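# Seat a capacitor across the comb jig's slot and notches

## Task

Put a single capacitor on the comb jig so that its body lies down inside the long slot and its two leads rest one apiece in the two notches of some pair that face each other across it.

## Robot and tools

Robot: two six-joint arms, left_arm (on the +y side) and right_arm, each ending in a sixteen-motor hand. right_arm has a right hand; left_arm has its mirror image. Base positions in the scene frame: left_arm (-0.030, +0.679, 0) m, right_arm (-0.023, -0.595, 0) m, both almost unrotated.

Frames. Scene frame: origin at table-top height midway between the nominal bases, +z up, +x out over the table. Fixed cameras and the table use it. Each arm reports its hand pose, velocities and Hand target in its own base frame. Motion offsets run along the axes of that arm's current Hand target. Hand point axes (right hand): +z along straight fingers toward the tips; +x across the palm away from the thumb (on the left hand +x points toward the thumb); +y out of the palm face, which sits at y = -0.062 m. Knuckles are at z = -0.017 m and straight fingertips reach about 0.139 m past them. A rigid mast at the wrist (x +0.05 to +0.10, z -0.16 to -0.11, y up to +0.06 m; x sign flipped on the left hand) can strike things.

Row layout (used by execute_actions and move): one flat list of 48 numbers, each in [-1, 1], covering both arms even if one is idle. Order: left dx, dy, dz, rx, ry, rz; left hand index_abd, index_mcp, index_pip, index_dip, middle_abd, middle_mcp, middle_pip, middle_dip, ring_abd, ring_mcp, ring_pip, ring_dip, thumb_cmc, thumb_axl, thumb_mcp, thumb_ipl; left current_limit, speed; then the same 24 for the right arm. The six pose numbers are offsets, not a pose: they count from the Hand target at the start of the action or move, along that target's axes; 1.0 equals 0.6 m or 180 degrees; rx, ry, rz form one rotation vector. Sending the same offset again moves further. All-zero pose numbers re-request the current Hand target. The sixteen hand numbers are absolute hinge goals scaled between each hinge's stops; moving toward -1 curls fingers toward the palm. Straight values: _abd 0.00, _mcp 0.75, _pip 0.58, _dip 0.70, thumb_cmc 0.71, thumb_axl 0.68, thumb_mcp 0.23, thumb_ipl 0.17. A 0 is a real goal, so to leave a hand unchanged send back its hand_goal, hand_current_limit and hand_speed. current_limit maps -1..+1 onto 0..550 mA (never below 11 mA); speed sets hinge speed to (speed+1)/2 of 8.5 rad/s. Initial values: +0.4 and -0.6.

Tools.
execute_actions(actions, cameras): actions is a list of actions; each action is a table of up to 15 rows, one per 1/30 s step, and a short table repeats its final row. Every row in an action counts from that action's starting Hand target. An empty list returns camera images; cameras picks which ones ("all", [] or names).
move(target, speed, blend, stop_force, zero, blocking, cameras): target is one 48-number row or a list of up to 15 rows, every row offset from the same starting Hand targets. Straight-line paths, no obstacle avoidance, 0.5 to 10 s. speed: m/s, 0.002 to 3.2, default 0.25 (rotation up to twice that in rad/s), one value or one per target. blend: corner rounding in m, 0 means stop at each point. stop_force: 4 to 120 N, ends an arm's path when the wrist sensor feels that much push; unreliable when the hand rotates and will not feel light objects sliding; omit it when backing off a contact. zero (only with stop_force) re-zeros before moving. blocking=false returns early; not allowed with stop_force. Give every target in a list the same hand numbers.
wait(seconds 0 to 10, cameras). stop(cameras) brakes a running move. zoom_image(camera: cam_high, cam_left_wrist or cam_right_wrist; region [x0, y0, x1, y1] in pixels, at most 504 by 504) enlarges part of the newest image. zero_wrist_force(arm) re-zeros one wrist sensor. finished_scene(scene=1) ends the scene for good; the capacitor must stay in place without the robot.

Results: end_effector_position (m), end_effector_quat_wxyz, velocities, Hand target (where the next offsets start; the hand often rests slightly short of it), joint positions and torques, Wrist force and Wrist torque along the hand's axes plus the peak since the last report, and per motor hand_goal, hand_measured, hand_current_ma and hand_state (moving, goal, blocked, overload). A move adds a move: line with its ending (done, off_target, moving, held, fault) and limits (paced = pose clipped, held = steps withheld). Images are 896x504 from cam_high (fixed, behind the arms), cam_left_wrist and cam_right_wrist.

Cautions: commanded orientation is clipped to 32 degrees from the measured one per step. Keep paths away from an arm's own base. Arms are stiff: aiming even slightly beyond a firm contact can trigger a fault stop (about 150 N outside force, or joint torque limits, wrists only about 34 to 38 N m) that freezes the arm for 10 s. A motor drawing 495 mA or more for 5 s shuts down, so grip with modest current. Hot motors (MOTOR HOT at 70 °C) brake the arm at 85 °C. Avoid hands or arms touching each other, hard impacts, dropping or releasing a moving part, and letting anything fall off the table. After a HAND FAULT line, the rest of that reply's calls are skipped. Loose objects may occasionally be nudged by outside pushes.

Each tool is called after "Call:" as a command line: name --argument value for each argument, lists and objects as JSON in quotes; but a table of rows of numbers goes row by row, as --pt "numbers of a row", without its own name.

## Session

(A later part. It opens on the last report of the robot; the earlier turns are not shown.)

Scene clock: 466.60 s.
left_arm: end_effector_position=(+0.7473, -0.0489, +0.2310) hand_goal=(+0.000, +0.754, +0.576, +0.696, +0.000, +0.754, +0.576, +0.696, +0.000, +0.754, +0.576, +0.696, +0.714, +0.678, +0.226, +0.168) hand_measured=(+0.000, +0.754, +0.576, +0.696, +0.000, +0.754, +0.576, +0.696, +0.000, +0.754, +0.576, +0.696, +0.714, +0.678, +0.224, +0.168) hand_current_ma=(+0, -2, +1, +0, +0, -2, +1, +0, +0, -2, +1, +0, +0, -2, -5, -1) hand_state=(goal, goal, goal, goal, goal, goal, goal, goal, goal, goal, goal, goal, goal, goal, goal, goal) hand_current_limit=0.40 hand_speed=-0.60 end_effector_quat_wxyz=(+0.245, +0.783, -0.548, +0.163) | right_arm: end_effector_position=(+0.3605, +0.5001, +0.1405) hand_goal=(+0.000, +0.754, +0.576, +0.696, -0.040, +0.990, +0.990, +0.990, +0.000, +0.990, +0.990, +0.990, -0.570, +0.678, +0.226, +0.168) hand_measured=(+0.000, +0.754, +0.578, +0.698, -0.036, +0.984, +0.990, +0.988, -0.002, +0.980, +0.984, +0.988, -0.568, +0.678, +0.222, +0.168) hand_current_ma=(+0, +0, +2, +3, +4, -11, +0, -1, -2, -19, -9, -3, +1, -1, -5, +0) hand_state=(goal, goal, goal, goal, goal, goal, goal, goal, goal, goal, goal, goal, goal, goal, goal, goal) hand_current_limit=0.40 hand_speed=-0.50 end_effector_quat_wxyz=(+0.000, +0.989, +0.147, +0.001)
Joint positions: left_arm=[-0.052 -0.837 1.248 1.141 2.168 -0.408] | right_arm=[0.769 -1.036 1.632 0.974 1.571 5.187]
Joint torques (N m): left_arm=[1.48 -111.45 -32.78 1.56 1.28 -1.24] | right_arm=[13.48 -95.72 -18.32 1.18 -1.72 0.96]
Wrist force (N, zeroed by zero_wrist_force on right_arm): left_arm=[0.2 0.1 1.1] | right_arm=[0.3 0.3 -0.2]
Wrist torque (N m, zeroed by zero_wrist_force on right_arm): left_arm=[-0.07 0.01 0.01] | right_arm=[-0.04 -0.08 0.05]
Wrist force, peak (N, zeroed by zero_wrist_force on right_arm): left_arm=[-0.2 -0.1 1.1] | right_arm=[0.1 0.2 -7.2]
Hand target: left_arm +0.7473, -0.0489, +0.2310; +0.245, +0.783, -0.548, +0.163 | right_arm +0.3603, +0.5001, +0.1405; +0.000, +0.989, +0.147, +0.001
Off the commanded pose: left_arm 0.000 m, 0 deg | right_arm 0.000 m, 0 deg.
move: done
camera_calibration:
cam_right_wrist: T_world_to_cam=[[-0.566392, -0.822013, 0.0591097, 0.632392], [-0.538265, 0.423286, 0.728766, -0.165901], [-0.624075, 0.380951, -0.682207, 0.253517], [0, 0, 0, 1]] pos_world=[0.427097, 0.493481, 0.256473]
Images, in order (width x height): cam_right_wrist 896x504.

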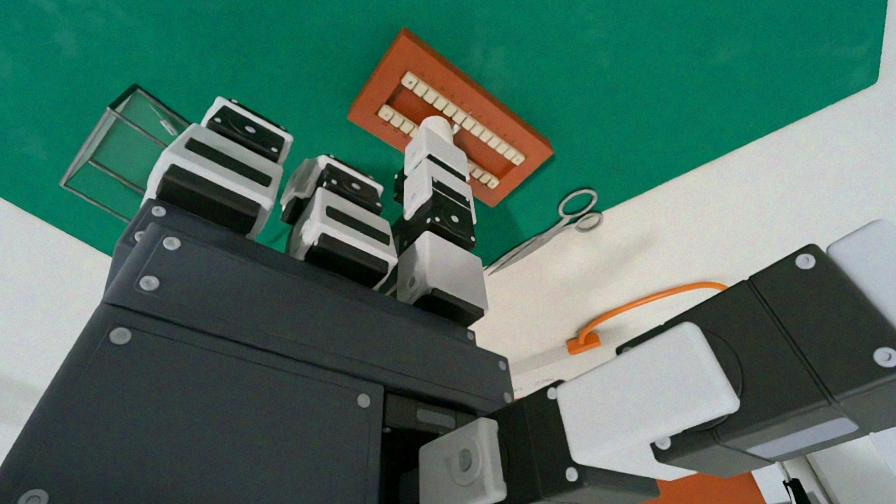

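Call:
move --pt "0 0 0 0 0 0 0 0.754 0.576 0.696 0 0.754 0.576 0.696 0 0.754 0.576 0.696 0.714 0.678 0.226 0.168 0.4 -0.6 0.01 0 0 0 0 0 0 0.754 0.576 0.696 -0.04 0.99 0.99 0.99 0 0.99 0.99 0.99 -0.571 0.678 0.226 0.168 0.4 -0.5" --pt "0 0 0 0 0 0 0 0.754 0.576 0.696 0 0.754 0.576 0.696 0 0.754 0.576 0.696 0.714 0.678 0.226 0.168 0.4 -0.6 0.015 -0.035 -0.03 0 0 0 0 0.754 0.576 0.696 -0.04 0.99 0.99 0.99 0 0.99 0.99 0.99 -0.571 0.678 0.226 0.168 0.4 -0.5" --speed '[0.05,0.1]' --cameras '["cam_right_wrist"]'

Call:
zoom_image --camera "cam_right_wrist" --region '[455, 80, 500, 128]'

Scene clock: 468.13 s.
left_arm: end_effector_position=(+0.7473, -0.0489, +0.2310) hand_goal=(+0.000, +0.754, +0.576, +0.696, +0.000, +0.754, +0.576, +0.696, +0.000, +0.754, +0.576, +0.696, +0.714, +0.678, +0.226, +0.168) hand_measured=(+0.000, +0.754, +0.576, +0.696, +0.000, +0.754, +0.576, +0.696, +0.000, +0.754, +0.576, +0.696, +0.714, +0.678, +0.224, +0.168) hand_current_ma=(+0, -2, +1, +0, +0, -2, +1, +0, +0, -2, +1, +0, +0, -2, -5, -1) hand_state=(goal, goal, goal, goal, goal, goal, goal, goal, goal, goal, goal, goal, goal, goal, goal, goal) hand_current_limit=0.40 hand_speed=-0.60 end_effector_quat_wxyz=(+0.245, +0.783, -0.548, +0.163) | right_arm: end_effector_position=(+0.3628, +0.5227, +0.1584) hand_goal=(+0.000, +0.754, +0.576, +0.696, -0.040, +0.990, +0.990, +0.990, +0.000, +0.990, +0.990, +0.990, -0.570, +0.678, +0.226, +0.168) hand_measured=(+0.000, +0.754, +0.578, +0.698, -0.036, +0.984, +0.990, +0.988, -0.002, +0.980, +0.984, +0.988, -0.568, +0.678, +0.222, +0.168) hand_current_ma=(+0, +0, +2, +3, +4, -11, +0, -1, -2, -19, -9, -3, +1, -1, -5, +0) hand_state=(goal, goal, goal, goal, goal, goal, goal, goal, goal, goal, goal, goal, goal, goal, goal, goal) hand_current_limit=0.40 hand_speed=-0.50 end_effector_quat_wxyz=(+0.000, +0.989, +0.147, +0.001)
Joint positions: left_arm=[-0.052 -0.837 1.248 1.141 2.168 -0.408] | right_arm=[0.79 -1.023 1.572 1.02 1.571 5.208]
Joint torques (N m): left_arm=[0.77 -110.44 -31.57 1.58 1.64 -1.34] | right_arm=[15.68 -61.78 -48.83 7.67 1.25 1.46]
Wrist force (N, zeroed by zero_wrist_force on right_arm): left_arm=[-0.2 0.1 0.9] | right_arm=[0.0 0.1 -0.2]
Wrist torque (N m, zeroed by zero_wrist_force on right_arm): left_arm=[-0.06 0.06 -0.03] | right_arm=[-0.06 -0.06 -0.27]
Wrist force, peak (N, zeroed by zero_wrist_force on right_arm): left_arm=[-0.2 0.0 1.2] | right_arm=[0.5 1.1 -0.1]
Hand target: left_arm +0.7473, -0.0489, +0.2310; +0.245, +0.783, -0.548, +0.163 | right_arm +0.3628, +0.5228, +0.1585; +0.000, +0.989, +0.147, +0.001
Off the commanded pose: left_arm 0.000 m, 0 deg | right_arm 0.000 m, 0 deg.
move: done
camera_calibration:
cam_right_wrist: T_world_to_cam=[[-0.566348, -0.822048, 0.0590498, 0.651286], [-0.538312, 0.423218, 0.728771, -0.187166], [-0.624076, 0.38095, -0.682207, 0.258617], [0, 0, 0, 1]] pos_world=[0.429497, 0.516081, 0.274373]
Images, in order (width x height): cam_right_wrist 896x504.

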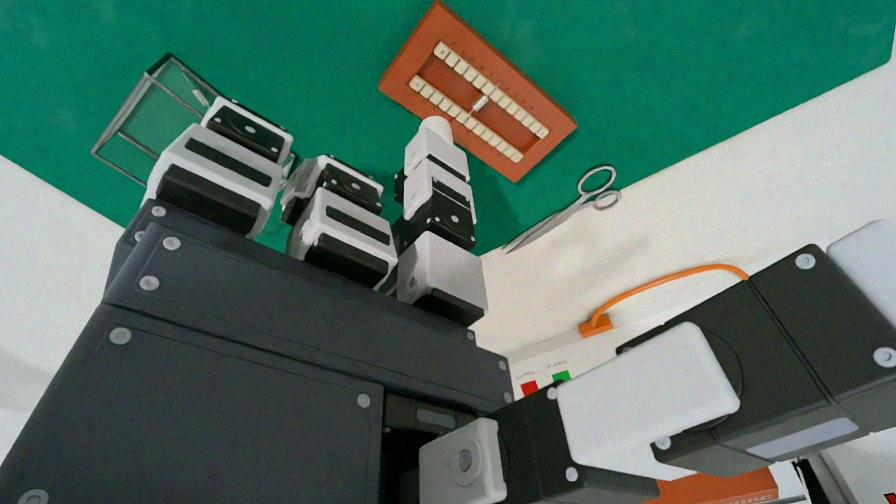

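Scaled by 10.500 from the camera's 896x504 image, which has a finer 1280x720 frame.

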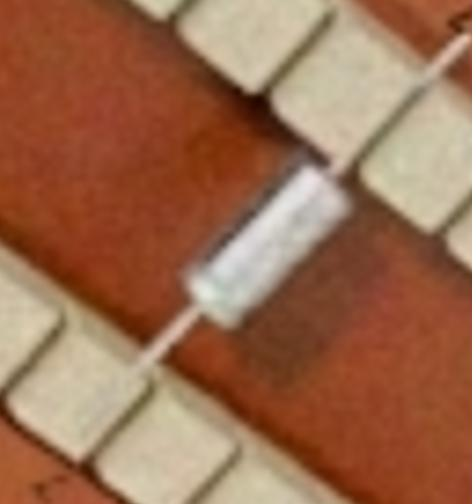

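Call:
move --pt "0 0 0 0 0 0 0 0.754 0.576 0.696 0 0.754 0.576 0.696 0 0.754 0.576 0.696 0.714 0.678 0.226 0.168 0.4 -0.6 -0.0080 0.0352 0 0 0 0 0 0.754 0.576 0.696 -0.04 0.99 0.99 0.99 0 0.99 0.99 0.99 -0.571 0.678 0.226 0.168 0.4 -0.5" --pt "0 0 0 0 0 0 0 0.754 0.576 0.696 0 0.754 0.576 0.696 0 0.754 0.576 0.696 0.714 0.678 0.226 0.168 0.4 -0.6 -0.0080 0.0352 0.03 0 0 0 0 0.754 0.576 0.696 -0.04 0.99 0.99 0.99 0 0.99 0.99 0.99 -0.571 0.678 0.226 0.168 0.4 -0.5" --pt "0 0 0 0 0 0 0 0.754 0.576 0.696 0 0.754 0.576 0.696 0 0.754 0.576 0.696 0.714 0.678 0.226 0.168 0.4 -0.6 -0.0175 0.0352 0.03 0 0 0 0 0.754 0.576 0.696 -0.04 0.99 0.99 0.99 0 0.99 0.99 0.99 -0.571 0.678 0.226 0.168 0.4 -0.5" --speed '[0.1,0.05,0.01]' --cameras '["cam_right_wrist"]'

Call:
zoom_image --camera "cam_right_wrist" --region '[430, 90, 485, 145]'

Call:
move --pt "0 0 0 0 0 0 0 0.754 0.576 0.696 0 0.754 0.576 0.696 0 0.754 0.576 0.696 0.714 0.678 0.226 0.168 0.4 -0.6 0.01 0 0 0 0 0 0 0.754 0.576 0.696 -0.04 0.99 0.99 0.99 0 0.99 0.99 0.99 -0.571 0.678 0.226 0.168 0.4 -0.5" --pt "0 0 0 0 0 0 0 0.754 0.576 0.696 0 0.754 0.576 0.696 0 0.754 0.576 0.696 0.714 0.678 0.226 0.168 0.4 -0.6 0.015 -0.035 -0.03 0 0 0 0 0.754 0.576 0.696 -0.04 0.99 0.99 0.99 0 0.99 0.99 0.99 -0.571 0.678 0.226 0.168 0.4 -0.5" --speed '[0.05,0.1]' --cameras '["cam_right_wrist"]'

Call:
zoom_image --camera "cam_right_wrist" --region '[455, 80, 500, 128]'

Scene clock: 470.77 s.
left_arm: end_effector_position=(+0.7473, -0.0489, +0.2310) hand_goal=(+0.000, +0.754, +0.576, +0.696, +0.000, +0.754, +0.576, +0.696, +0.000, +0.754, +0.576, +0.696, +0.714, +0.678, +0.226, +0.168) hand_measured=(+0.000, +0.754, +0.576, +0.696, +0.000, +0.754, +0.576, +0.696, +0.000, +0.754, +0.576, +0.696, +0.714, +0.678, +0.224, +0.168) hand_current_ma=(+0, -2, +1, +0, +0, -2, +1, +0, +0, -2, +1, +0, +0, -2, -5, -1) hand_state=(goal, goal, goal, goal, goal, goal, goal, goal, goal, goal, goal, goal, goal, goal, goal, goal) hand_current_limit=0.40 hand_speed=-0.60 end_effector_quat_wxyz=(+0.245, +0.783, -0.548, +0.163) | right_arm: end_effector_position=(+0.3591, +0.4995, +0.1405) hand_goal=(+0.000, +0.754, +0.576, +0.696, -0.040, +0.990, +0.990, +0.990, +0.000, +0.990, +0.990, +0.990, -0.570, +0.678, +0.226, +0.168) hand_measured=(+0.000, +0.754, +0.578, +0.698, -0.036, +0.984, +0.990, +0.988, -0.002, +0.980, +0.984, +0.988, -0.568, +0.678, +0.222, +0.168) hand_current_ma=(+0, +0, +2, +3, +4, -11, +0, -1, -2, -19, -9, -3, +1, -1, -5, +0) hand_state=(goal, goal, goal, goal, goal, goal, goal, goal, goal, goal, goal, goal, goal, goal, goal, goal) hand_current_limit=0.40 hand_speed=-0.50 end_effector_quat_wxyz=(+0.000, +0.989, +0.147, +0.001)
Joint positions: left_arm=[-0.052 -0.837 1.248 1.141 2.168 -0.408] | right_arm=[0.77 -1.038 1.634 0.973 1.571 5.187]
Joint torques (N m): left_arm=[2.06 -111.48 -31.98 1.67 1.66 -1.41] | right_arm=[14.81 -97.66 -17.54 1.16 -1.5 0.64]
Wrist force (N, zeroed by zero_wrist_force on right_arm): left_arm=[-0.1 0.0 0.5] | right_arm=[0.2 0.6 -0.3]
Wrist torque (N m, zeroed by zero_wrist_force on right_arm): left_arm=[-0.03 0.03 0.00] | right_arm=[0.01 -0.07 0.04]
Wrist force, peak (N, zeroed by zero_wrist_force on right_arm): left_arm=[0.1 0.8 0.9] | right_arm=[0.3 0.7 -0.5]
Hand target: left_arm +0.7473, -0.0489, +0.2310; +0.245, +0.783, -0.548, +0.163 | right_arm +0.3589, +0.4995, +0.1405; +0.000, +0.989, +0.147, +0.001
Off the commanded pose: left_arm 0.000 m, 0 deg | right_arm 0.000 m, 0 deg.
move: done
camera_calibration:
cam_right_wrist: T_world_to_cam=[[-0.566392, -0.822013, 0.0591097, 0.631188], [-0.538265, 0.423286, 0.728766, -0.166443], [-0.624075, 0.380951, -0.682207, 0.252834], [0, 0, 0, 1]] pos_world=[0.425697, 0.492981, 0.256473]
Images, in order (width x height): cam_right_wrist 896x504.

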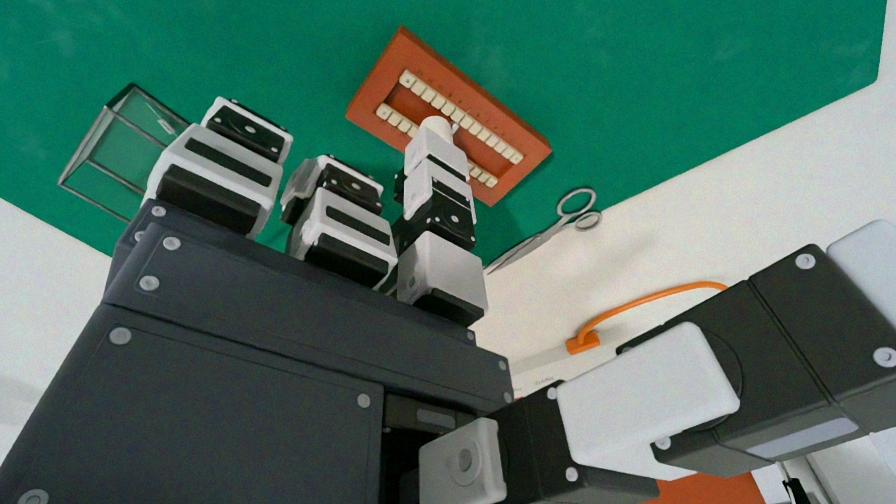

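Scaled by 9.164 from the camera's 896x504 image, which has a finer 1280x720 frame.

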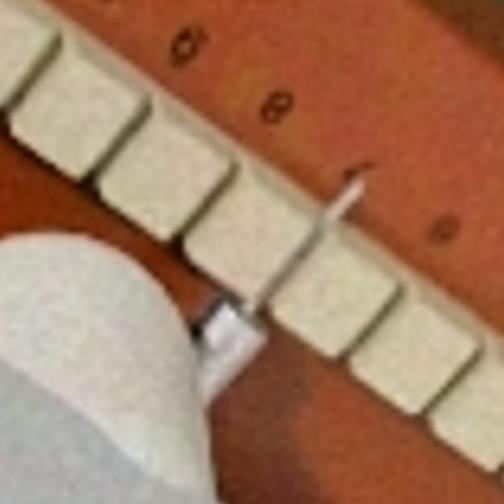

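Scene clock: 472.17 s.
left_arm: end_effector_position=(+0.7473, -0.0489, +0.2310) hand_goal=(+0.000, +0.754, +0.576, +0.696, +0.000, +0.754, +0.576, +0.696, +0.000, +0.754, +0.576, +0.696, +0.714, +0.678, +0.226, +0.168) hand_measured=(+0.000, +0.754, +0.576, +0.696, +0.000, +0.754, +0.576, +0.696, +0.000, +0.754, +0.576, +0.696, +0.714, +0.678, +0.224, +0.168) hand_current_ma=(+0, -2, +1, +0, +0, -2, +1, +0, +0, -2, +1, +0, +0, -2, -5, -1) hand_state=(goal, goal, goal, goal, goal, goal, goal, goal, goal, goal, goal, goal, goal, goal, goal, goal) hand_current_limit=0.40 hand_speed=-0.60 end_effector_quat_wxyz=(+0.245, +0.783, -0.548, +0.163) | right_arm: end_effector_position=(+0.3614, +0.5221, +0.1584) hand_goal=(+0.000, +0.754, +0.576, +0.696, -0.040, +0.990, +0.990, +0.990, +0.000, +0.990, +0.990, +0.990, -0.570, +0.678, +0.226, +0.168) hand_measured=(+0.000, +0.754, +0.578, +0.698, -0.036, +0.984, +0.990, +0.988, -0.002, +0.980, +0.984, +0.988, -0.568, +0.678, +0.222, +0.168) hand_current_ma=(+0, +0, +2, +3, +4, -11, +0, -1, -2, -19, -9, -3, +1, -1, -5, +0) hand_state=(goal, goal, goal, goal, goal, goal, goal, goal, goal, goal, goal, goal, goal, goal, goal, goal) hand_current_limit=0.40 hand_speed=-0.50 end_effector_quat_wxyz=(+0.000, +0.989, +0.147, +0.001)
Joint positions: left_arm=[-0.052 -0.837 1.248 1.141 2.168 -0.408] | right_arm=[0.791 -1.024 1.575 1.019 1.571 5.209]
Joint torques (N m): left_arm=[1.32 -108.71 -33.13 1.58 1.72 -1.22] | right_arm=[14.51 -62.45 -48.73 7.95 1.13 1.65]
Wrist force (N, zeroed by zero_wrist_force on right_arm): left_arm=[-0.1 0.2 0.7] | right_arm=[0.3 0.3 -0.5]
Wrist torque (N m, zeroed by zero_wrist_force on right_arm): left_arm=[-0.02 0.03 -0.01] | right_arm=[-0.02 -0.10 -0.24]
Wrist force, peak (N, zeroed by zero_wrist_force on right_arm): left_arm=[-0.2 0.3 1.2] | right_arm=[0.4 1.0 -0.2]
Hand target: left_arm +0.7473, -0.0489, +0.2310; +0.245, +0.783, -0.548, +0.163 | right_arm +0.3614, +0.5222, +0.1585; +0.000, +0.989, +0.147, +0.001
Off the commanded pose: left_arm 0.000 m, 0 deg | right_arm 0.000 m, 0 deg.
move: done
camera_calibration:
cam_right_wrist: T_world_to_cam=[[-0.566348, -0.822048, 0.0590498, 0.65], [-0.538312, 0.423218, 0.728771, -0.187666], [-0.624076, 0.38095, -0.682207, 0.257972], [0, 0, 0, 1]] pos_world=[0.428097, 0.515481, 0.274373]
Images, in order (width x height): cam_right_wrist 896x504.

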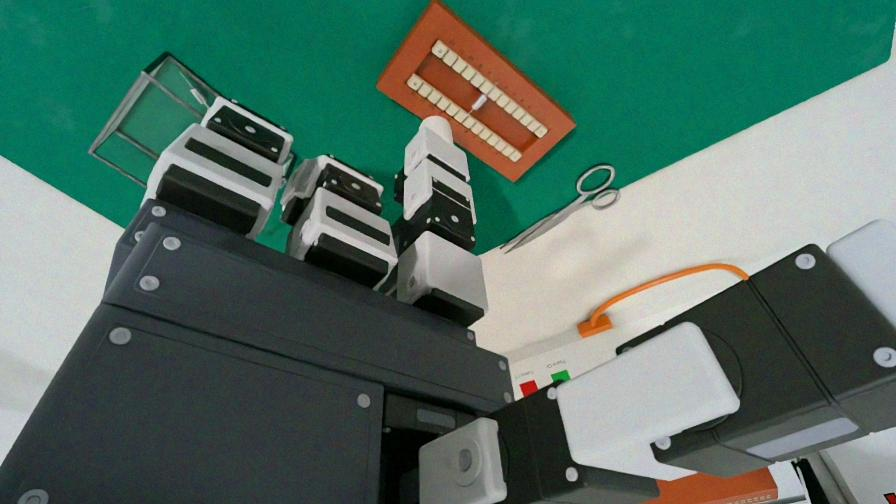

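Scaled by 10.500 from the camera's 896x504 image, which has a finer 1280x720 frame.

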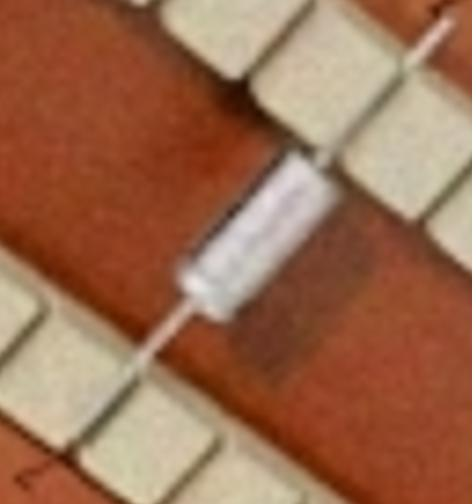

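Call:
move --pt "0 0 0 0 0 0 0 0.754 0.576 0.696 0 0.754 0.576 0.696 0 0.754 0.576 0.696 0.714 0.678 0.226 0.168 0.4 -0.6 -0.0055 0.0347 0 0 0 0 0 0.754 0.576 0.696 -0.04 0.99 0.99 0.99 0 0.99 0.99 0.99 -0.571 0.678 0.226 0.168 0.4 -0.5" --pt "0 0 0 0 0 0 0 0.754 0.576 0.696 0 0.754 0.576 0.696 0 0.754 0.576 0.696 0.714 0.678 0.226 0.168 0.4 -0.6 -0.0055 0.0347 0.03 0 0 0 0 0.754 0.576 0.696 -0.04 0.99 0.99 0.99 0 0.99 0.99 0.99 -0.571 0.678 0.226 0.168 0.4 -0.5" --pt "0 0 0 0 0 0 0 0.754 0.576 0.696 0 0.754 0.576 0.696 0 0.754 0.576 0.696 0.714 0.678 0.226 0.168 0.4 -0.6 -0.0163 0.0347 0.03 0 0 0 0 0.754 0.576 0.696 -0.04 0.99 0.99 0.99 0 0.99 0.99 0.99 -0.571 0.678 0.226 0.168 0.4 -0.5" --speed '[0.1,0.05,0.01]' --cameras '[]'

Call:
move --pt "0 0 0 0 0 0 0 0.754 0.576 0.696 0 0.754 0.576 0.696 0 0.754 0.576 0.696 0.714 0.678 0.226 0.168 0.4 -0.6 0.01 0 0 0 0 0 0 0.754 0.576 0.696 -0.04 0.99 0.99 0.99 0 0.99 0.99 0.99 -0.571 0.678 0.226 0.168 0.4 -0.5" --pt "0 0 0 0 0 0 0 0.754 0.576 0.696 0 0.754 0.576 0.696 0 0.754 0.576 0.696 0.714 0.678 0.226 0.168 0.4 -0.6 0.015 -0.035 -0.03 0 0 0 0 0.754 0.576 0.696 -0.04 0.99 0.99 0.99 0 0.99 0.99 0.99 -0.571 0.678 0.226 0.168 0.4 -0.5" --speed '[0.05,0.1]' --cameras '["cam_right_wrist"]'

Call:
zoom_image --camera "cam_right_wrist" --region '[455, 80, 500, 128]'

Scene clock: 474.83 s.
left_arm: end_effector_position=(+0.7473, -0.0489, +0.2310) hand_goal=(+0.000, +0.754, +0.576, +0.696, +0.000, +0.754, +0.576, +0.696, +0.000, +0.754, +0.576, +0.696, +0.714, +0.678, +0.226, +0.168) hand_measured=(+0.000, +0.754, +0.576, +0.696, +0.000, +0.754, +0.576, +0.696, +0.000, +0.754, +0.576, +0.696, +0.714, +0.678, +0.224, +0.168) hand_current_ma=(+0, -2, +1, +0, +0, -2, +1, +0, +0, -2, +1, +0, +0, -2, -5, -1) hand_state=(goal, goal, goal, goal, goal, goal, goal, goal, goal, goal, goal, goal, goal, goal, goal, goal) hand_current_limit=0.40 hand_speed=-0.60 end_effector_quat_wxyz=(+0.245, +0.783, -0.548, +0.163) | right_arm: end_effector_position=(+0.3583, +0.4995, +0.1405) hand_goal=(+0.000, +0.754, +0.576, +0.696, -0.040, +0.990, +0.990, +0.990, +0.000, +0.990, +0.990, +0.990, -0.570, +0.678, +0.226, +0.168) hand_measured=(+0.000, +0.754, +0.578, +0.698, -0.036, +0.984, +0.990, +0.988, -0.002, +0.980, +0.984, +0.988, -0.568, +0.678, +0.222, +0.168) hand_current_ma=(+0, +0, +2, +3, +4, -11, +0, -1, -2, -19, -9, -3, +1, -1, -5, +0) hand_state=(goal, goal, goal, goal, goal, goal, goal, goal, goal, goal, goal, goal, goal, goal, goal, goal) hand_current_limit=0.40 hand_speed=-0.50 end_effector_quat_wxyz=(+0.000, +0.989, +0.147, +0.001)
Joint positions: left_arm=[-0.052 -0.837 1.248 1.141 2.168 -0.408] | right_arm=[0.771 -1.038 1.635 0.973 1.571 5.188]
Joint torques (N m): left_arm=[3.12 -111.61 -32.41 1.39 1.32 -1.17] | right_arm=[13.91 -95.16 -17.41 1.03 -1.44 0.66]
Wrist force (N, zeroed by zero_wrist_force on right_arm): left_arm=[-0.3 0.0 0.4] | right_arm=[0.4 0.2 -0.4]
Wrist torque (N m, zeroed by zero_wrist_force on right_arm): left_arm=[-0.02 0.06 -0.03] | right_arm=[-0.03 -0.10 0.06]
Wrist force, peak (N, zeroed by zero_wrist_force on right_arm): left_arm=[-0.5 0.2 1.1] | right_arm=[0.3 0.6 -0.9]
Hand target: left_arm +0.7473, -0.0489, +0.2310; +0.245, +0.783, -0.548, +0.163 | right_arm +0.3581, +0.4995, +0.1405; +0.000, +0.989, +0.147, +0.001
Off the commanded pose: left_arm 0.000 m, 0 deg | right_arm 0.000 m, 0 deg.
move: done
No camera images: "cameras" was empty.

Scene clock: 476.23 s.
left_arm: end_effector_position=(+0.7473, -0.0489, +0.2310) hand_goal=(+0.000, +0.754, +0.576, +0.696, +0.000, +0.754, +0.576, +0.696, +0.000, +0.754, +0.576, +0.696, +0.714, +0.678, +0.226, +0.168) hand_measured=(+0.000, +0.754, +0.576, +0.696, +0.000, +0.754, +0.576, +0.696, +0.000, +0.754, +0.576, +0.696, +0.714, +0.678, +0.224, +0.168) hand_current_ma=(+0, -2, +1, +0, +0, -2, +1, +0, +0, -2, +1, +0, +0, -2, -5, -1) hand_state=(goal, goal, goal, goal, goal, goal, goal, goal, goal, goal, goal, goal, goal, goal, goal, goal) hand_current_limit=0.40 hand_speed=-0.60 end_effector_quat_wxyz=(+0.245, +0.783, -0.548, +0.163) | right_arm: end_effector_position=(+0.3606, +0.5221, +0.1584) hand_goal=(+0.000, +0.754, +0.576, +0.696, -0.040, +0.990, +0.990, +0.990, +0.000, +0.990, +0.990, +0.990, -0.570, +0.678, +0.226, +0.168) hand_measured=(+0.000, +0.754, +0.578, +0.698, -0.036, +0.984, +0.990, +0.988, -0.002, +0.980, +0.984, +0.988, -0.568, +0.678, +0.222, +0.168) hand_current_ma=(+0, +0, +2, +3, +4, -11, +0, -1, -2, -19, -9, -3, +1, -1, -5, +0) hand_state=(goal, goal, goal, goal, goal, goal, goal, goal, goal, goal, goal, goal, goal, goal, goal, goal) hand_current_limit=0.40 hand_speed=-0.50 end_effector_quat_wxyz=(+0.000, +0.989, +0.147, +0.001)
Joint positions: left_arm=[-0.052 -0.837 1.248 1.141 2.168 -0.408] | right_arm=[0.792 -1.025 1.576 1.019 1.571 5.21]
Joint torques (N m): left_arm=[2.45 -108.43 -32.56 1.2 1.36 -1.3] | right_arm=[13.83 -62.38 -48.84 8.01 1 1.66]
Wrist force (N, zeroed by zero_wrist_force on right_arm): left_arm=[0.2 0.1 0.6] | right_arm=[0.1 0.2 -0.5]
Wrist torque (N m, zeroed by zero_wrist_force on right_arm): left_arm=[-0.02 0.00 0.01] | right_arm=[-0.02 -0.06 -0.26]
Wrist force, peak (N, zeroed by zero_wrist_force on right_arm): left_arm=[-0.5 0.3 0.9] | right_arm=[0.6 1.1 0.3]
Hand target: left_arm +0.7473, -0.0489, +0.2310; +0.245, +0.783, -0.548, +0.163 | right_arm +0.3606, +0.5222, +0.1585; +0.000, +0.989, +0.147, +0.001
Off the commanded pose: left_arm 0.000 m, 0 deg | right_arm 0.000 m, 0 deg.
move: done
camera_calibration:
cam_right_wrist: T_world_to_cam=[[-0.566344, -0.822051, 0.059054, 0.649546], [-0.538267, 0.42319, 0.72882, -0.188115], [-0.624118, 0.380976, -0.682154, 0.257463], [0, 0, 0, 1]] pos_world=[0.427297, 0.515481, 0.274373]
Images, in order (width x height): cam_right_wrist 896x504.

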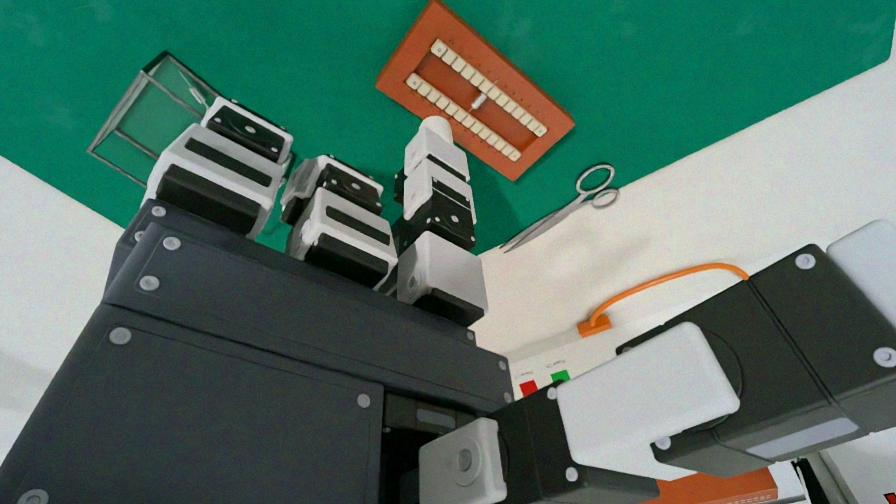

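Scaled by 10.500 from the camera's 896x504 image, which has a finer 1280x720 frame.

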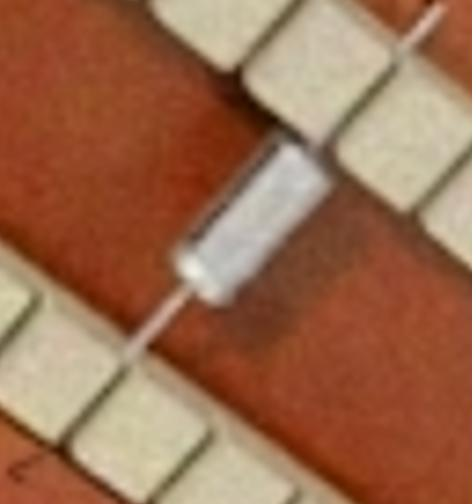

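Call:
zoom_image --camera "cam_right_wrist" --region '[458, 84, 502, 124]'

Call:
zoom_image --camera "cam_right_wrist" --region '[455, 98, 480, 124]'

Scaled by 11.455 from the camera's 896x504 image, which has a finer 1280x720 frame.

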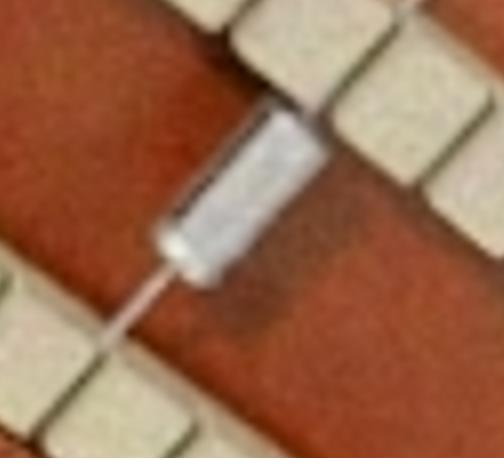

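Scaled by 19.385 from the camera's 896x504 image, which has a finer 1280x720 frame.

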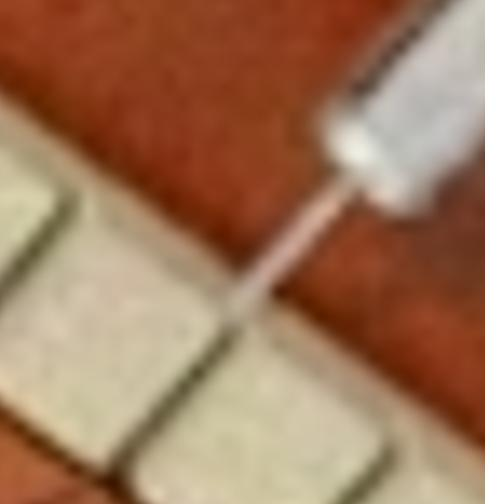

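Call:
move --pt "0 0 0 0 0 0 0 0.754 0.576 0.696 0 0.754 0.576 0.696 0 0.754 0.576 0.696 0.714 0.678 0.226 0.168 0.4 -0.6 -0.02845 0.0410 0 0 0 0 0 0.754 0.576 0.696 -0.04 0.99 0.99 0.99 0 0.99 0.99 0.99 -0.571 0.678 0.226 0.168 0.4 -0.5" --pt "0 0 0 0 0 0 0 0.754 0.576 0.696 0 0.754 0.576 0.696 0 0.754 0.576 0.696 0.714 0.678 0.226 0.168 0.4 -0.6 -0.02845 0.0410 0.016 0 0 0 0 0.754 0.576 0.696 -0.04 0.99 0.99 0.99 0 0.99 0.99 0.99 -0.571 0.678 0.226 0.168 0.4 -0.5" --speed '[0.1,0.05]' --cameras '[]'

Call:
move --pt "0 0 0 0 0 0 0 0.754 0.576 0.696 0 0.754 0.576 0.696 0 0.754 0.576 0.696 0.714 0.678 0.226 0.168 0.4 -0.6 0 0 0.0147 0 0 0 0 0.754 0.576 0.696 -0.04 0.99 0.99 0.99 0 0.99 0.99 0.99 -0.571 0.678 0.226 0.168 0.4 -0.5" --speed 0.006 --stop_force 4 --cameras '["cam_right_wrist"]'

Call:
zoom_image --camera "cam_right_wrist" --region '[400, 80, 470, 140]'

Scene clock: 478.27 s.
left_arm: end_effector_position=(+0.7473, -0.0489, +0.2310) hand_goal=(+0.000, +0.754, +0.576, +0.696, +0.000, +0.754, +0.576, +0.696, +0.000, +0.754, +0.576, +0.696, +0.714, +0.678, +0.226, +0.168) hand_measured=(+0.000, +0.754, +0.576, +0.696, +0.000, +0.754, +0.576, +0.696, +0.000, +0.754, +0.576, +0.696, +0.714, +0.678, +0.224, +0.168) hand_current_ma=(+0, -2, +1, +0, +0, -2, +1, +0, +0, -2, +1, +0, +0, -2, -5, -1) hand_state=(goal, goal, goal, goal, goal, goal, goal, goal, goal, goal, goal, goal, goal, goal, goal, goal) hand_current_limit=0.40 hand_speed=-0.60 end_effector_quat_wxyz=(+0.245, +0.783, -0.548, +0.163) | right_arm: end_effector_position=(+0.3514, +0.4937, +0.1490) hand_goal=(+0.000, +0.754, +0.576, +0.696, -0.040, +0.990, +0.990, +0.990, +0.000, +0.990, +0.990, +0.990, -0.570, +0.678, +0.226, +0.168) hand_measured=(+0.000, +0.754, +0.578, +0.698, -0.036, +0.984, +0.990, +0.988, -0.002, +0.980, +0.984, +0.988, -0.568, +0.678, +0.222, +0.168) hand_current_ma=(+0, +0, +2, +3, +4, -11, +0, -1, -2, -19, -9, -3, +1, -1, -5, +0) hand_state=(goal, goal, goal, goal, goal, goal, goal, goal, goal, goal, goal, goal, goal, goal, goal, goal) hand_current_limit=0.40 hand_speed=-0.50 end_effector_quat_wxyz=(+0.000, +0.989, +0.147, +0.001)
Joint positions: left_arm=[-0.052 -0.837 1.248 1.141 2.168 -0.408] | right_arm=[0.771 -1.058 1.65 0.978 1.571 5.189]
Joint torques (N m): left_arm=[2.05 -110.72 -31.81 1.57 1.63 -1.16] | right_arm=[-14.26 -60.15 -18.36 1.16 -1.89 -2.8]
Wrist force (N, zeroed by zero_wrist_force on right_arm): left_arm=[-0.1 0.5 0.8] | right_arm=[0.2 0.5 0.0]
Wrist torque (N m, zeroed by zero_wrist_force on right_arm): left_arm=[0.01 0.05 -0.02] | right_arm=[-0.02 -0.08 0.04]
Wrist force, peak (N, zeroed by zero_wrist_force on right_arm): left_arm=[0.1 0.3 1.1] | right_arm=[0.0 0.9 -0.4]
Hand target: left_arm +0.7473, -0.0489, +0.2310; +0.245, +0.783, -0.548, +0.163 | right_arm +0.3514, +0.4937, +0.1489; +0.000, +0.989, +0.147, +0.001
Off the commanded pose: left_arm 0.000 m, 0 deg | right_arm 0.000 m, 0 deg.
move: done
No camera images: "cameras" was empty.

Scene clock: 480.87 s.
left_arm: end_effector_position=(+0.7473, -0.0489, +0.2310) hand_goal=(+0.000, +0.754, +0.576, +0.696, +0.000, +0.754, +0.576, +0.696, +0.000, +0.754, +0.576, +0.696, +0.714, +0.678, +0.226, +0.168) hand_measured=(+0.000, +0.754, +0.576, +0.696, +0.000, +0.754, +0.576, +0.696, +0.000, +0.754, +0.576, +0.696, +0.714, +0.678, +0.224, +0.168) hand_current_ma=(+0, -2, +1, +0, +0, -2, +1, +0, +0, -2, +1, +0, +0, -2, -5, -1) hand_state=(goal, goal, goal, goal, goal, goal, goal, goal, goal, goal, goal, goal, goal, goal, goal, goal) hand_current_limit=0.40 hand_speed=-0.60 end_effector_quat_wxyz=(+0.245, +0.783, -0.548, +0.163) | right_arm: end_effector_position=(+0.3515, +0.4937, +0.1424) hand_goal=(+0.000, +0.754, +0.576, +0.696, -0.040, +0.990, +0.990, +0.990, +0.000, +0.990, +0.990, +0.990, -0.570, +0.678, +0.226, +0.168) hand_measured=(-0.014, +0.754, +0.578, +0.698, -0.036, +0.984, +0.990, +0.988, -0.002, +0.980, +0.984, +0.988, -0.568, +0.678, +0.222, +0.168) hand_current_ma=(-21, +0, +2, +3, +4, -11, +0, -1, -2, -19, -9, -3, +1, -1, -5, +0) hand_state=(goal, goal, goal, goal, goal, goal, goal, goal, goal, goal, goal, goal, goal, goal, goal, goal) hand_current_limit=0.40 hand_speed=-0.50 end_effector_quat_wxyz=(+0.000, +0.989, +0.147, +0.001)
Joint positions: left_arm=[-0.052 -0.837 1.248 1.141 2.168 -0.408] | right_arm=[0.771 -1.052 1.654 0.968 1.571 5.189]
Joint torques (N m): left_arm=[1.04 -109.79 -32.23 1.3 1.5 -1.49] | right_arm=[-9.3 -91.58 -45.12 7.44 -1.87 -2.87]
Wrist force (N, zeroed by zero_wrist_force on right_arm): left_arm=[0.1 0.5 0.6] | right_arm=[1.1 0.4 -3.0]
Wrist torque (N m, zeroed by zero_wrist_force on right_arm): left_arm=[0.02 0.01 0.00] | right_arm=[0.21 -0.09 0.11]
Wrist force, peak (N, zeroed by zero_wrist_force on right_arm): left_arm=[-0.1 0.7 1.1] | right_arm=[1.0 0.2 -5.4]
Hand target: left_arm +0.7473, -0.0489, +0.2310; +0.245, +0.783, -0.548, +0.163 | right_arm +0.3515, +0.4937, +0.1424; +0.000, +0.989, +0.147, +0.001 (not the last commanded pose)
Off the commanded pose: left_arm 0.000 m, 0 deg | right_arm 0.002 m, 0 deg.
move: contact (right_arm)
camera_calibration:
cam_right_wrist: T_world_to_cam=[[-0.566392, -0.822013, 0.0591097, 0.621922], [-0.538265, 0.423286, 0.728766, -0.169421], [-0.624075, 0.380951, -0.682207, 0.251635], [0, 0, 0, 1]] pos_world=[0.418097, 0.487081, 0.258373]
Images, in order (width x height): cam_right_wrist 896x504.

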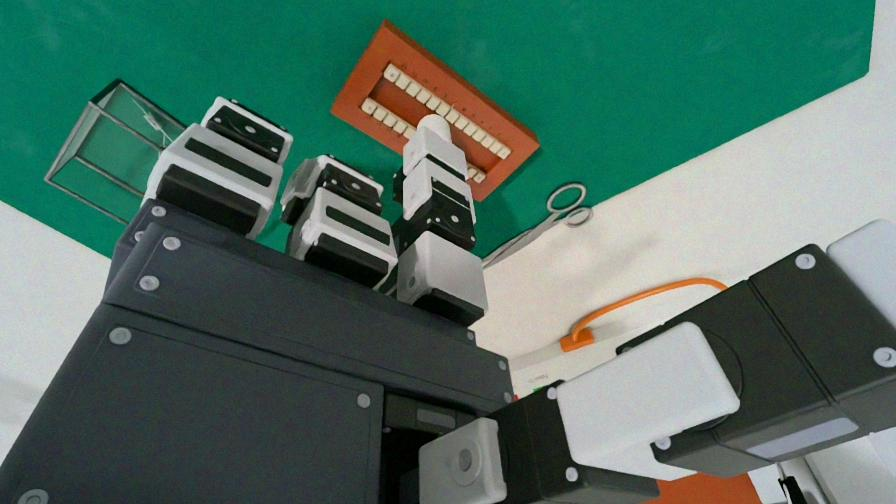

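Scaled by 7.200 from the camera's 896x504 image, which has a finer 1280x720 frame.

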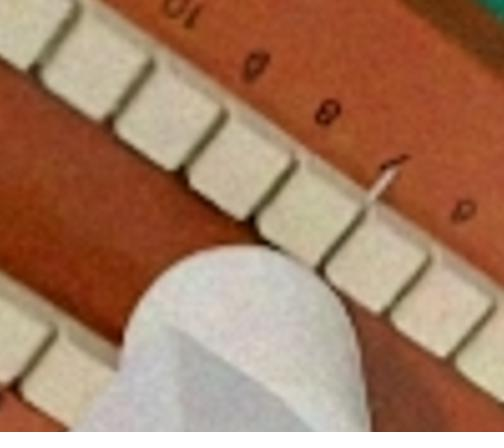

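Call:
move --pt "0 0 0 0 0 0 0 0.754 0.576 0.696 0 0.754 0.576 0.696 0 0.754 0.576 0.696 0.714 0.678 0.226 0.168 0.4 -0.6 0 0 -0.01 0 0 0 0 0.754 0.576 0.696 -0.04 0.99 0.99 0.99 0 0.99 0.99 0.99 -0.571 0.678 0.226 0.168 0.4 -0.5" --pt "0 0 0 0 0 0 0 0.754 0.576 0.696 0 0.754 0.576 0.696 0 0.754 0.576 0.696 0.714 0.678 0.226 0.168 0.4 -0.6 0 0 -0.06 0 0 0 0 0.754 0.576 0.696 -0.04 0.99 0.99 0.99 0 0.99 0.99 0.99 -0.571 0.678 0.226 0.168 0.4 -0.5" --pt "0 0 0 0 0 0 0 0.754 0.576 0.696 0 0.754 0.576 0.696 0 0.754 0.576 0.696 0.714 0.678 0.226 0.168 0.4 -0.6 0.01 -0.10 -0.02 0 0 0 0 0.754 0.576 0.696 -0.04 0.99 0.99 0.99 0 0.99 0.99 0.99 -0.571 0.678 0.226 0.168 0.4 -0.5" --speed '[0.02,0.1,0.12]' --cameras '["all"]'

Scene clock: 483.37 s.
left_arm: end_effector_position=(+0.7473, -0.0489, +0.2310) hand_goal=(+0.000, +0.754, +0.576, +0.696, +0.000, +0.754, +0.576, +0.696, +0.000, +0.754, +0.576, +0.696, +0.714, +0.678, +0.226, +0.168) hand_measured=(+0.000, +0.754, +0.576, +0.696, +0.000, +0.754, +0.576, +0.696, +0.000, +0.754, +0.576, +0.696, +0.714, +0.678, +0.224, +0.168) hand_current_ma=(+0, -2, +1, +0, +0, -2, +1, +0, +0, -2, +1, +0, +0, -2, -5, -1) hand_state=(goal, goal, goal, goal, goal, goal, goal, goal, goal, goal, goal, goal, goal, goal, goal, goal) hand_current_limit=0.40 hand_speed=-0.60 end_effector_quat_wxyz=(+0.245, +0.783, -0.548, +0.163) | right_arm: end_effector_position=(+0.3398, +0.5527, +0.1545) hand_goal=(+0.000, +0.754, +0.576, +0.696, -0.040, +0.990, +0.990, +0.990, +0.000, +0.990, +0.990, +0.990, -0.570, +0.678, +0.226, +0.168) hand_measured=(-0.002, +0.754, +0.578, +0.698, -0.036, +0.984, +0.990, +0.988, -0.002, +0.980, +0.984, +0.988, -0.568, +0.678, +0.222, +0.168) hand_current_ma=(-3, +0, +2, +3, +4, -11, +0, -1, -2, -19, -9, -3, +1, -1, -5, +0) hand_state=(goal, goal, goal, goal, goal, goal, goal, goal, goal, goal, goal, goal, goal, goal, goal, goal) hand_current_limit=0.40 hand_speed=-0.50 end_effector_quat_wxyz=(+0.000, +0.989, +0.147, +0.001)
Joint positions: left_arm=[-0.052 -0.837 1.248 1.141 2.168 -0.408] | right_arm=[0.844 -0.998 1.539 1.029 1.572 5.262]
Joint torques (N m): left_arm=[1.46 -108.89 -32.15 1.46 1.52 -1.4] | right_arm=[13 -64.64 -48.87 8.11 1.21 1.57]
Wrist force (N, zeroed by zero_wrist_force on right_arm): left_arm=[-0.2 0.2 0.4] | right_arm=[0.2 0.3 -0.3]
Wrist torque (N m, zeroed by zero_wrist_force on right_arm): left_arm=[0.00 0.04 -0.02] | right_arm=[-0.02 -0.08 -0.27]
Wrist force, peak (N, zeroed by zero_wrist_force on right_arm): left_arm=[-0.3 0.6 1.0] | right_arm=[0.8 0.3 -3.3]
Hand target: left_arm +0.7473, -0.0489, +0.2310; +0.245, +0.783, -0.548, +0.163 | right_arm +0.3398, +0.5528, +0.1544; +0.000, +0.989, +0.147, +0.001
Off the commanded pose: left_arm 0.000 m, 0 deg | right_arm 0.000 m, 0 deg.
move: done
camera_calibration:
cam_right_wrist: T_world_to_cam=[[-0.566348, -0.822048, 0.0590498, 0.663096], [-0.538312, 0.423218, 0.728771, -0.209455], [-0.624076, 0.38095, -0.682207, 0.230112], [0, 0, 0, 1]] pos_world=[0.406397, 0.546081, 0.270473]

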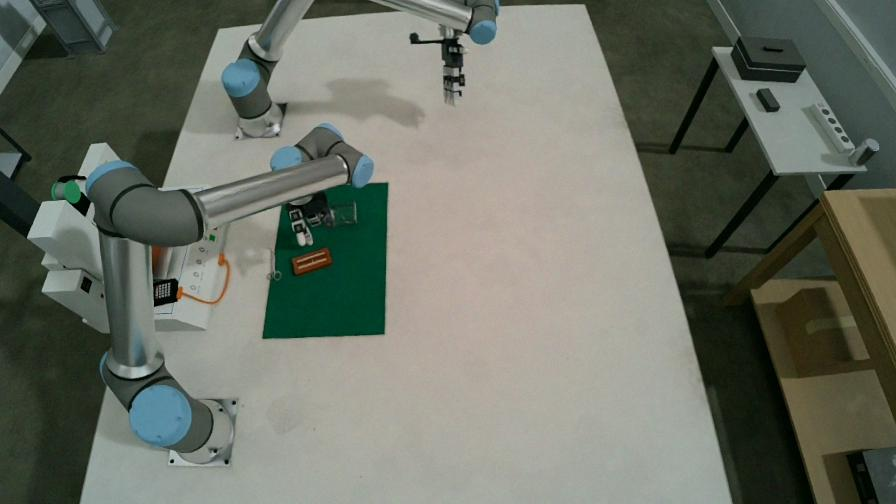

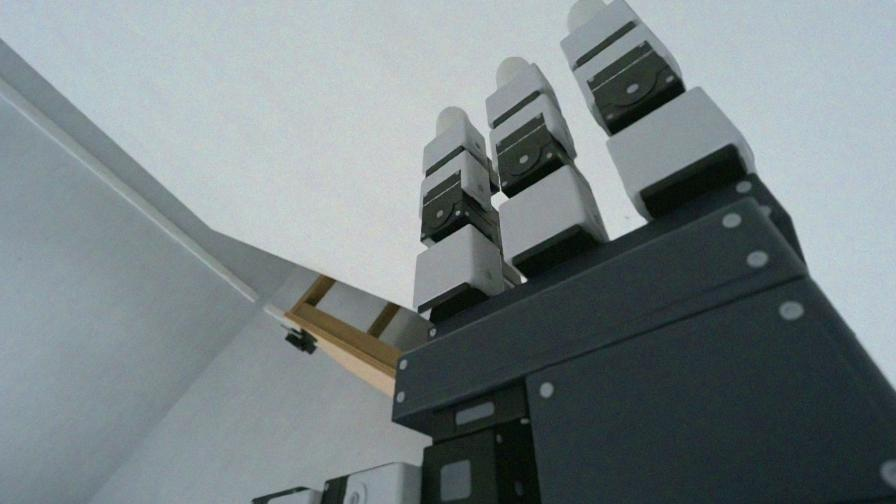

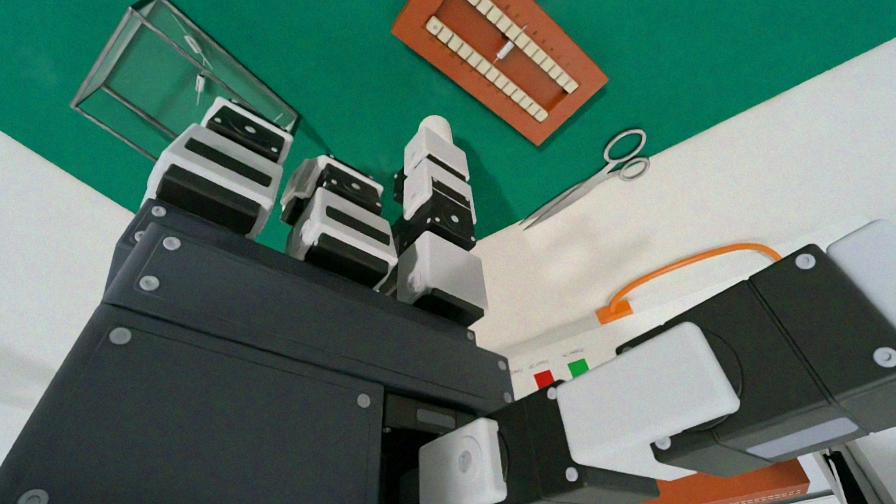

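Call:
wait --seconds 0 --cameras '["cam_right_wrist"]'

Call:
zoom_image --camera "cam_right_wrist" --region '[480, 20, 535, 75]'

Call:
zoom_image --camera "cam_right_wrist" --region '[490, 30, 520, 60]'

Scene clock: 483.73 s.
left_arm: end_effector_position=(+0.7473, -0.0489, +0.2310) hand_goal=(+0.000, +0.754, +0.576, +0.696, +0.000, +0.754, +0.576, +0.696, +0.000, +0.754, +0.576, +0.696, +0.714, +0.678, +0.226, +0.168) hand_measured=(+0.000, +0.754, +0.576, +0.696, +0.000, +0.754, +0.576, +0.696, +0.000, +0.754, +0.576, +0.696, +0.714, +0.678, +0.224, +0.168) hand_current_ma=(+0, -2, +1, +0, +0, -2, +1, +0, +0, -2, +1, +0, +0, -2, -5, -1) hand_state=(goal, goal, goal, goal, goal, goal, goal, goal, goal, goal, goal, goal, goal, goal, goal, goal) hand_current_limit=0.40 hand_speed=-0.60 end_effector_quat_wxyz=(+0.245, +0.783, -0.548, +0.163) | right_arm: end_effector_position=(+0.3398, +0.5528, +0.1544) hand_goal=(+0.000, +0.754, +0.576, +0.696, -0.040, +0.990, +0.990, +0.990, +0.000, +0.990, +0.990, +0.990, -0.570, +0.678, +0.226, +0.168) hand_measured=(-0.002, +0.754, +0.578, +0.698, -0.036, +0.984, +0.990, +0.988, -0.002, +0.980, +0.984, +0.988, -0.568, +0.678, +0.222, +0.168) hand_current_ma=(-3, +0, +2, +3, +4, -11, +0, -1, -2, -19, -9, -3, +1, -1, -5, +0) hand_state=(goal, goal, goal, goal, goal, goal, goal, goal, goal, goal, goal, goal, goal, goal, goal, goal) hand_current_limit=0.40 hand_speed=-0.50 end_effector_quat_wxyz=(+0.000, +0.989, +0.147, +0.001)
Joint positions: left_arm=[-0.052 -0.837 1.248 1.141 2.168 -0.408] | right_arm=[0.844 -0.997 1.538 1.029 1.572 5.262]
Joint torques (N m): left_arm=[2.71 -108.79 -31.94 1.67 1.43 -1.14] | right_arm=[14.08 -64.71 -49.14 8.07 1.03 1.89]
Wrist force (N, zeroed by zero_wrist_force on right_arm): left_arm=[0.1 0.1 1.0] | right_arm=[0.1 0.4 -0.5]
Wrist torque (N m, zeroed by zero_wrist_force on right_arm): left_arm=[-0.06 0.02 0.00] | right_arm=[0.01 -0.06 -0.27]
Wrist force, peak (N, zeroed by zero_wrist_force on right_arm): left_arm=[0.1 0.1 1.0] | right_arm=[0.1 0.4 -0.5]
Hand target: left_arm +0.7473, -0.0489, +0.2310; +0.245, +0.783, -0.548, +0.163 | right_arm +0.3398, +0.5528, +0.1544; +0.000, +0.989, +0.147, +0.001
Off the commanded pose: left_arm 0.000 m, 0 deg | right_arm 0.000 m, 0 deg.
camera_calibration:
cam_right_wrist: T_world_to_cam=[[-0.566383, -0.822027, 0.059011, 0.663197], [-0.538346, 0.423238, 0.728734, -0.209412], [-0.624015, 0.380974, -0.68225, 0.229979], [0, 0, 0, 1]] pos_world=[0.406397, 0.546181, 0.270373]
Images, in order (width x height): cam_right_wrist 896x504.

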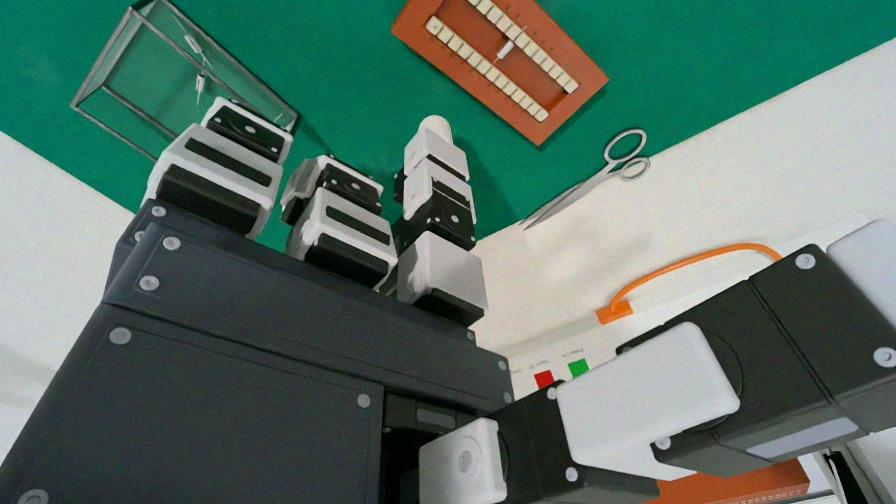

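Scaled by 9.164 from the camera's 896x504 image, which has a finer 1280x720 frame.

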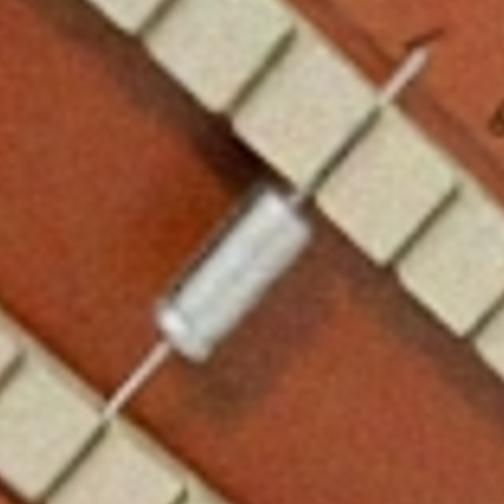

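Scaled by 16.800 from the camera's 896x504 image, which has a finer 1280x720 frame.

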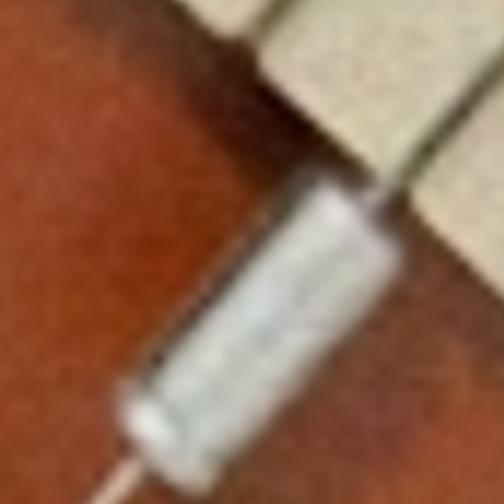

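Call:
zoom_image --camera "cam_right_wrist" --region '[474, 50, 506, 82]'

Call:
zoom_image --camera "cam_right_wrist" --region '[505, 18, 535, 48]'

Scaled by 15.750 from the camera's 896x504 image, which has a finer 1280x720 frame.

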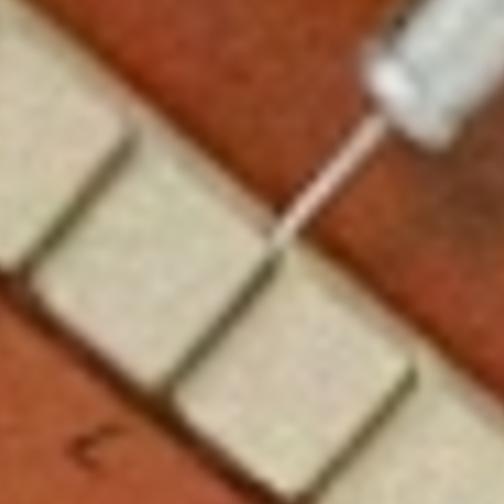

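Scaled by 16.800 from the camera's 896x504 image, which has a finer 1280x720 frame.

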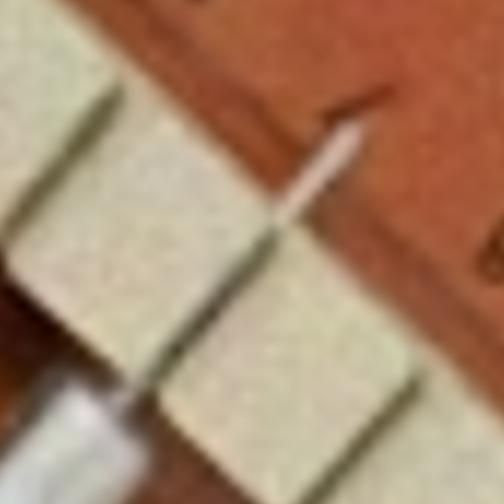

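Call:
finished_scene

The scene is finished: the task was done.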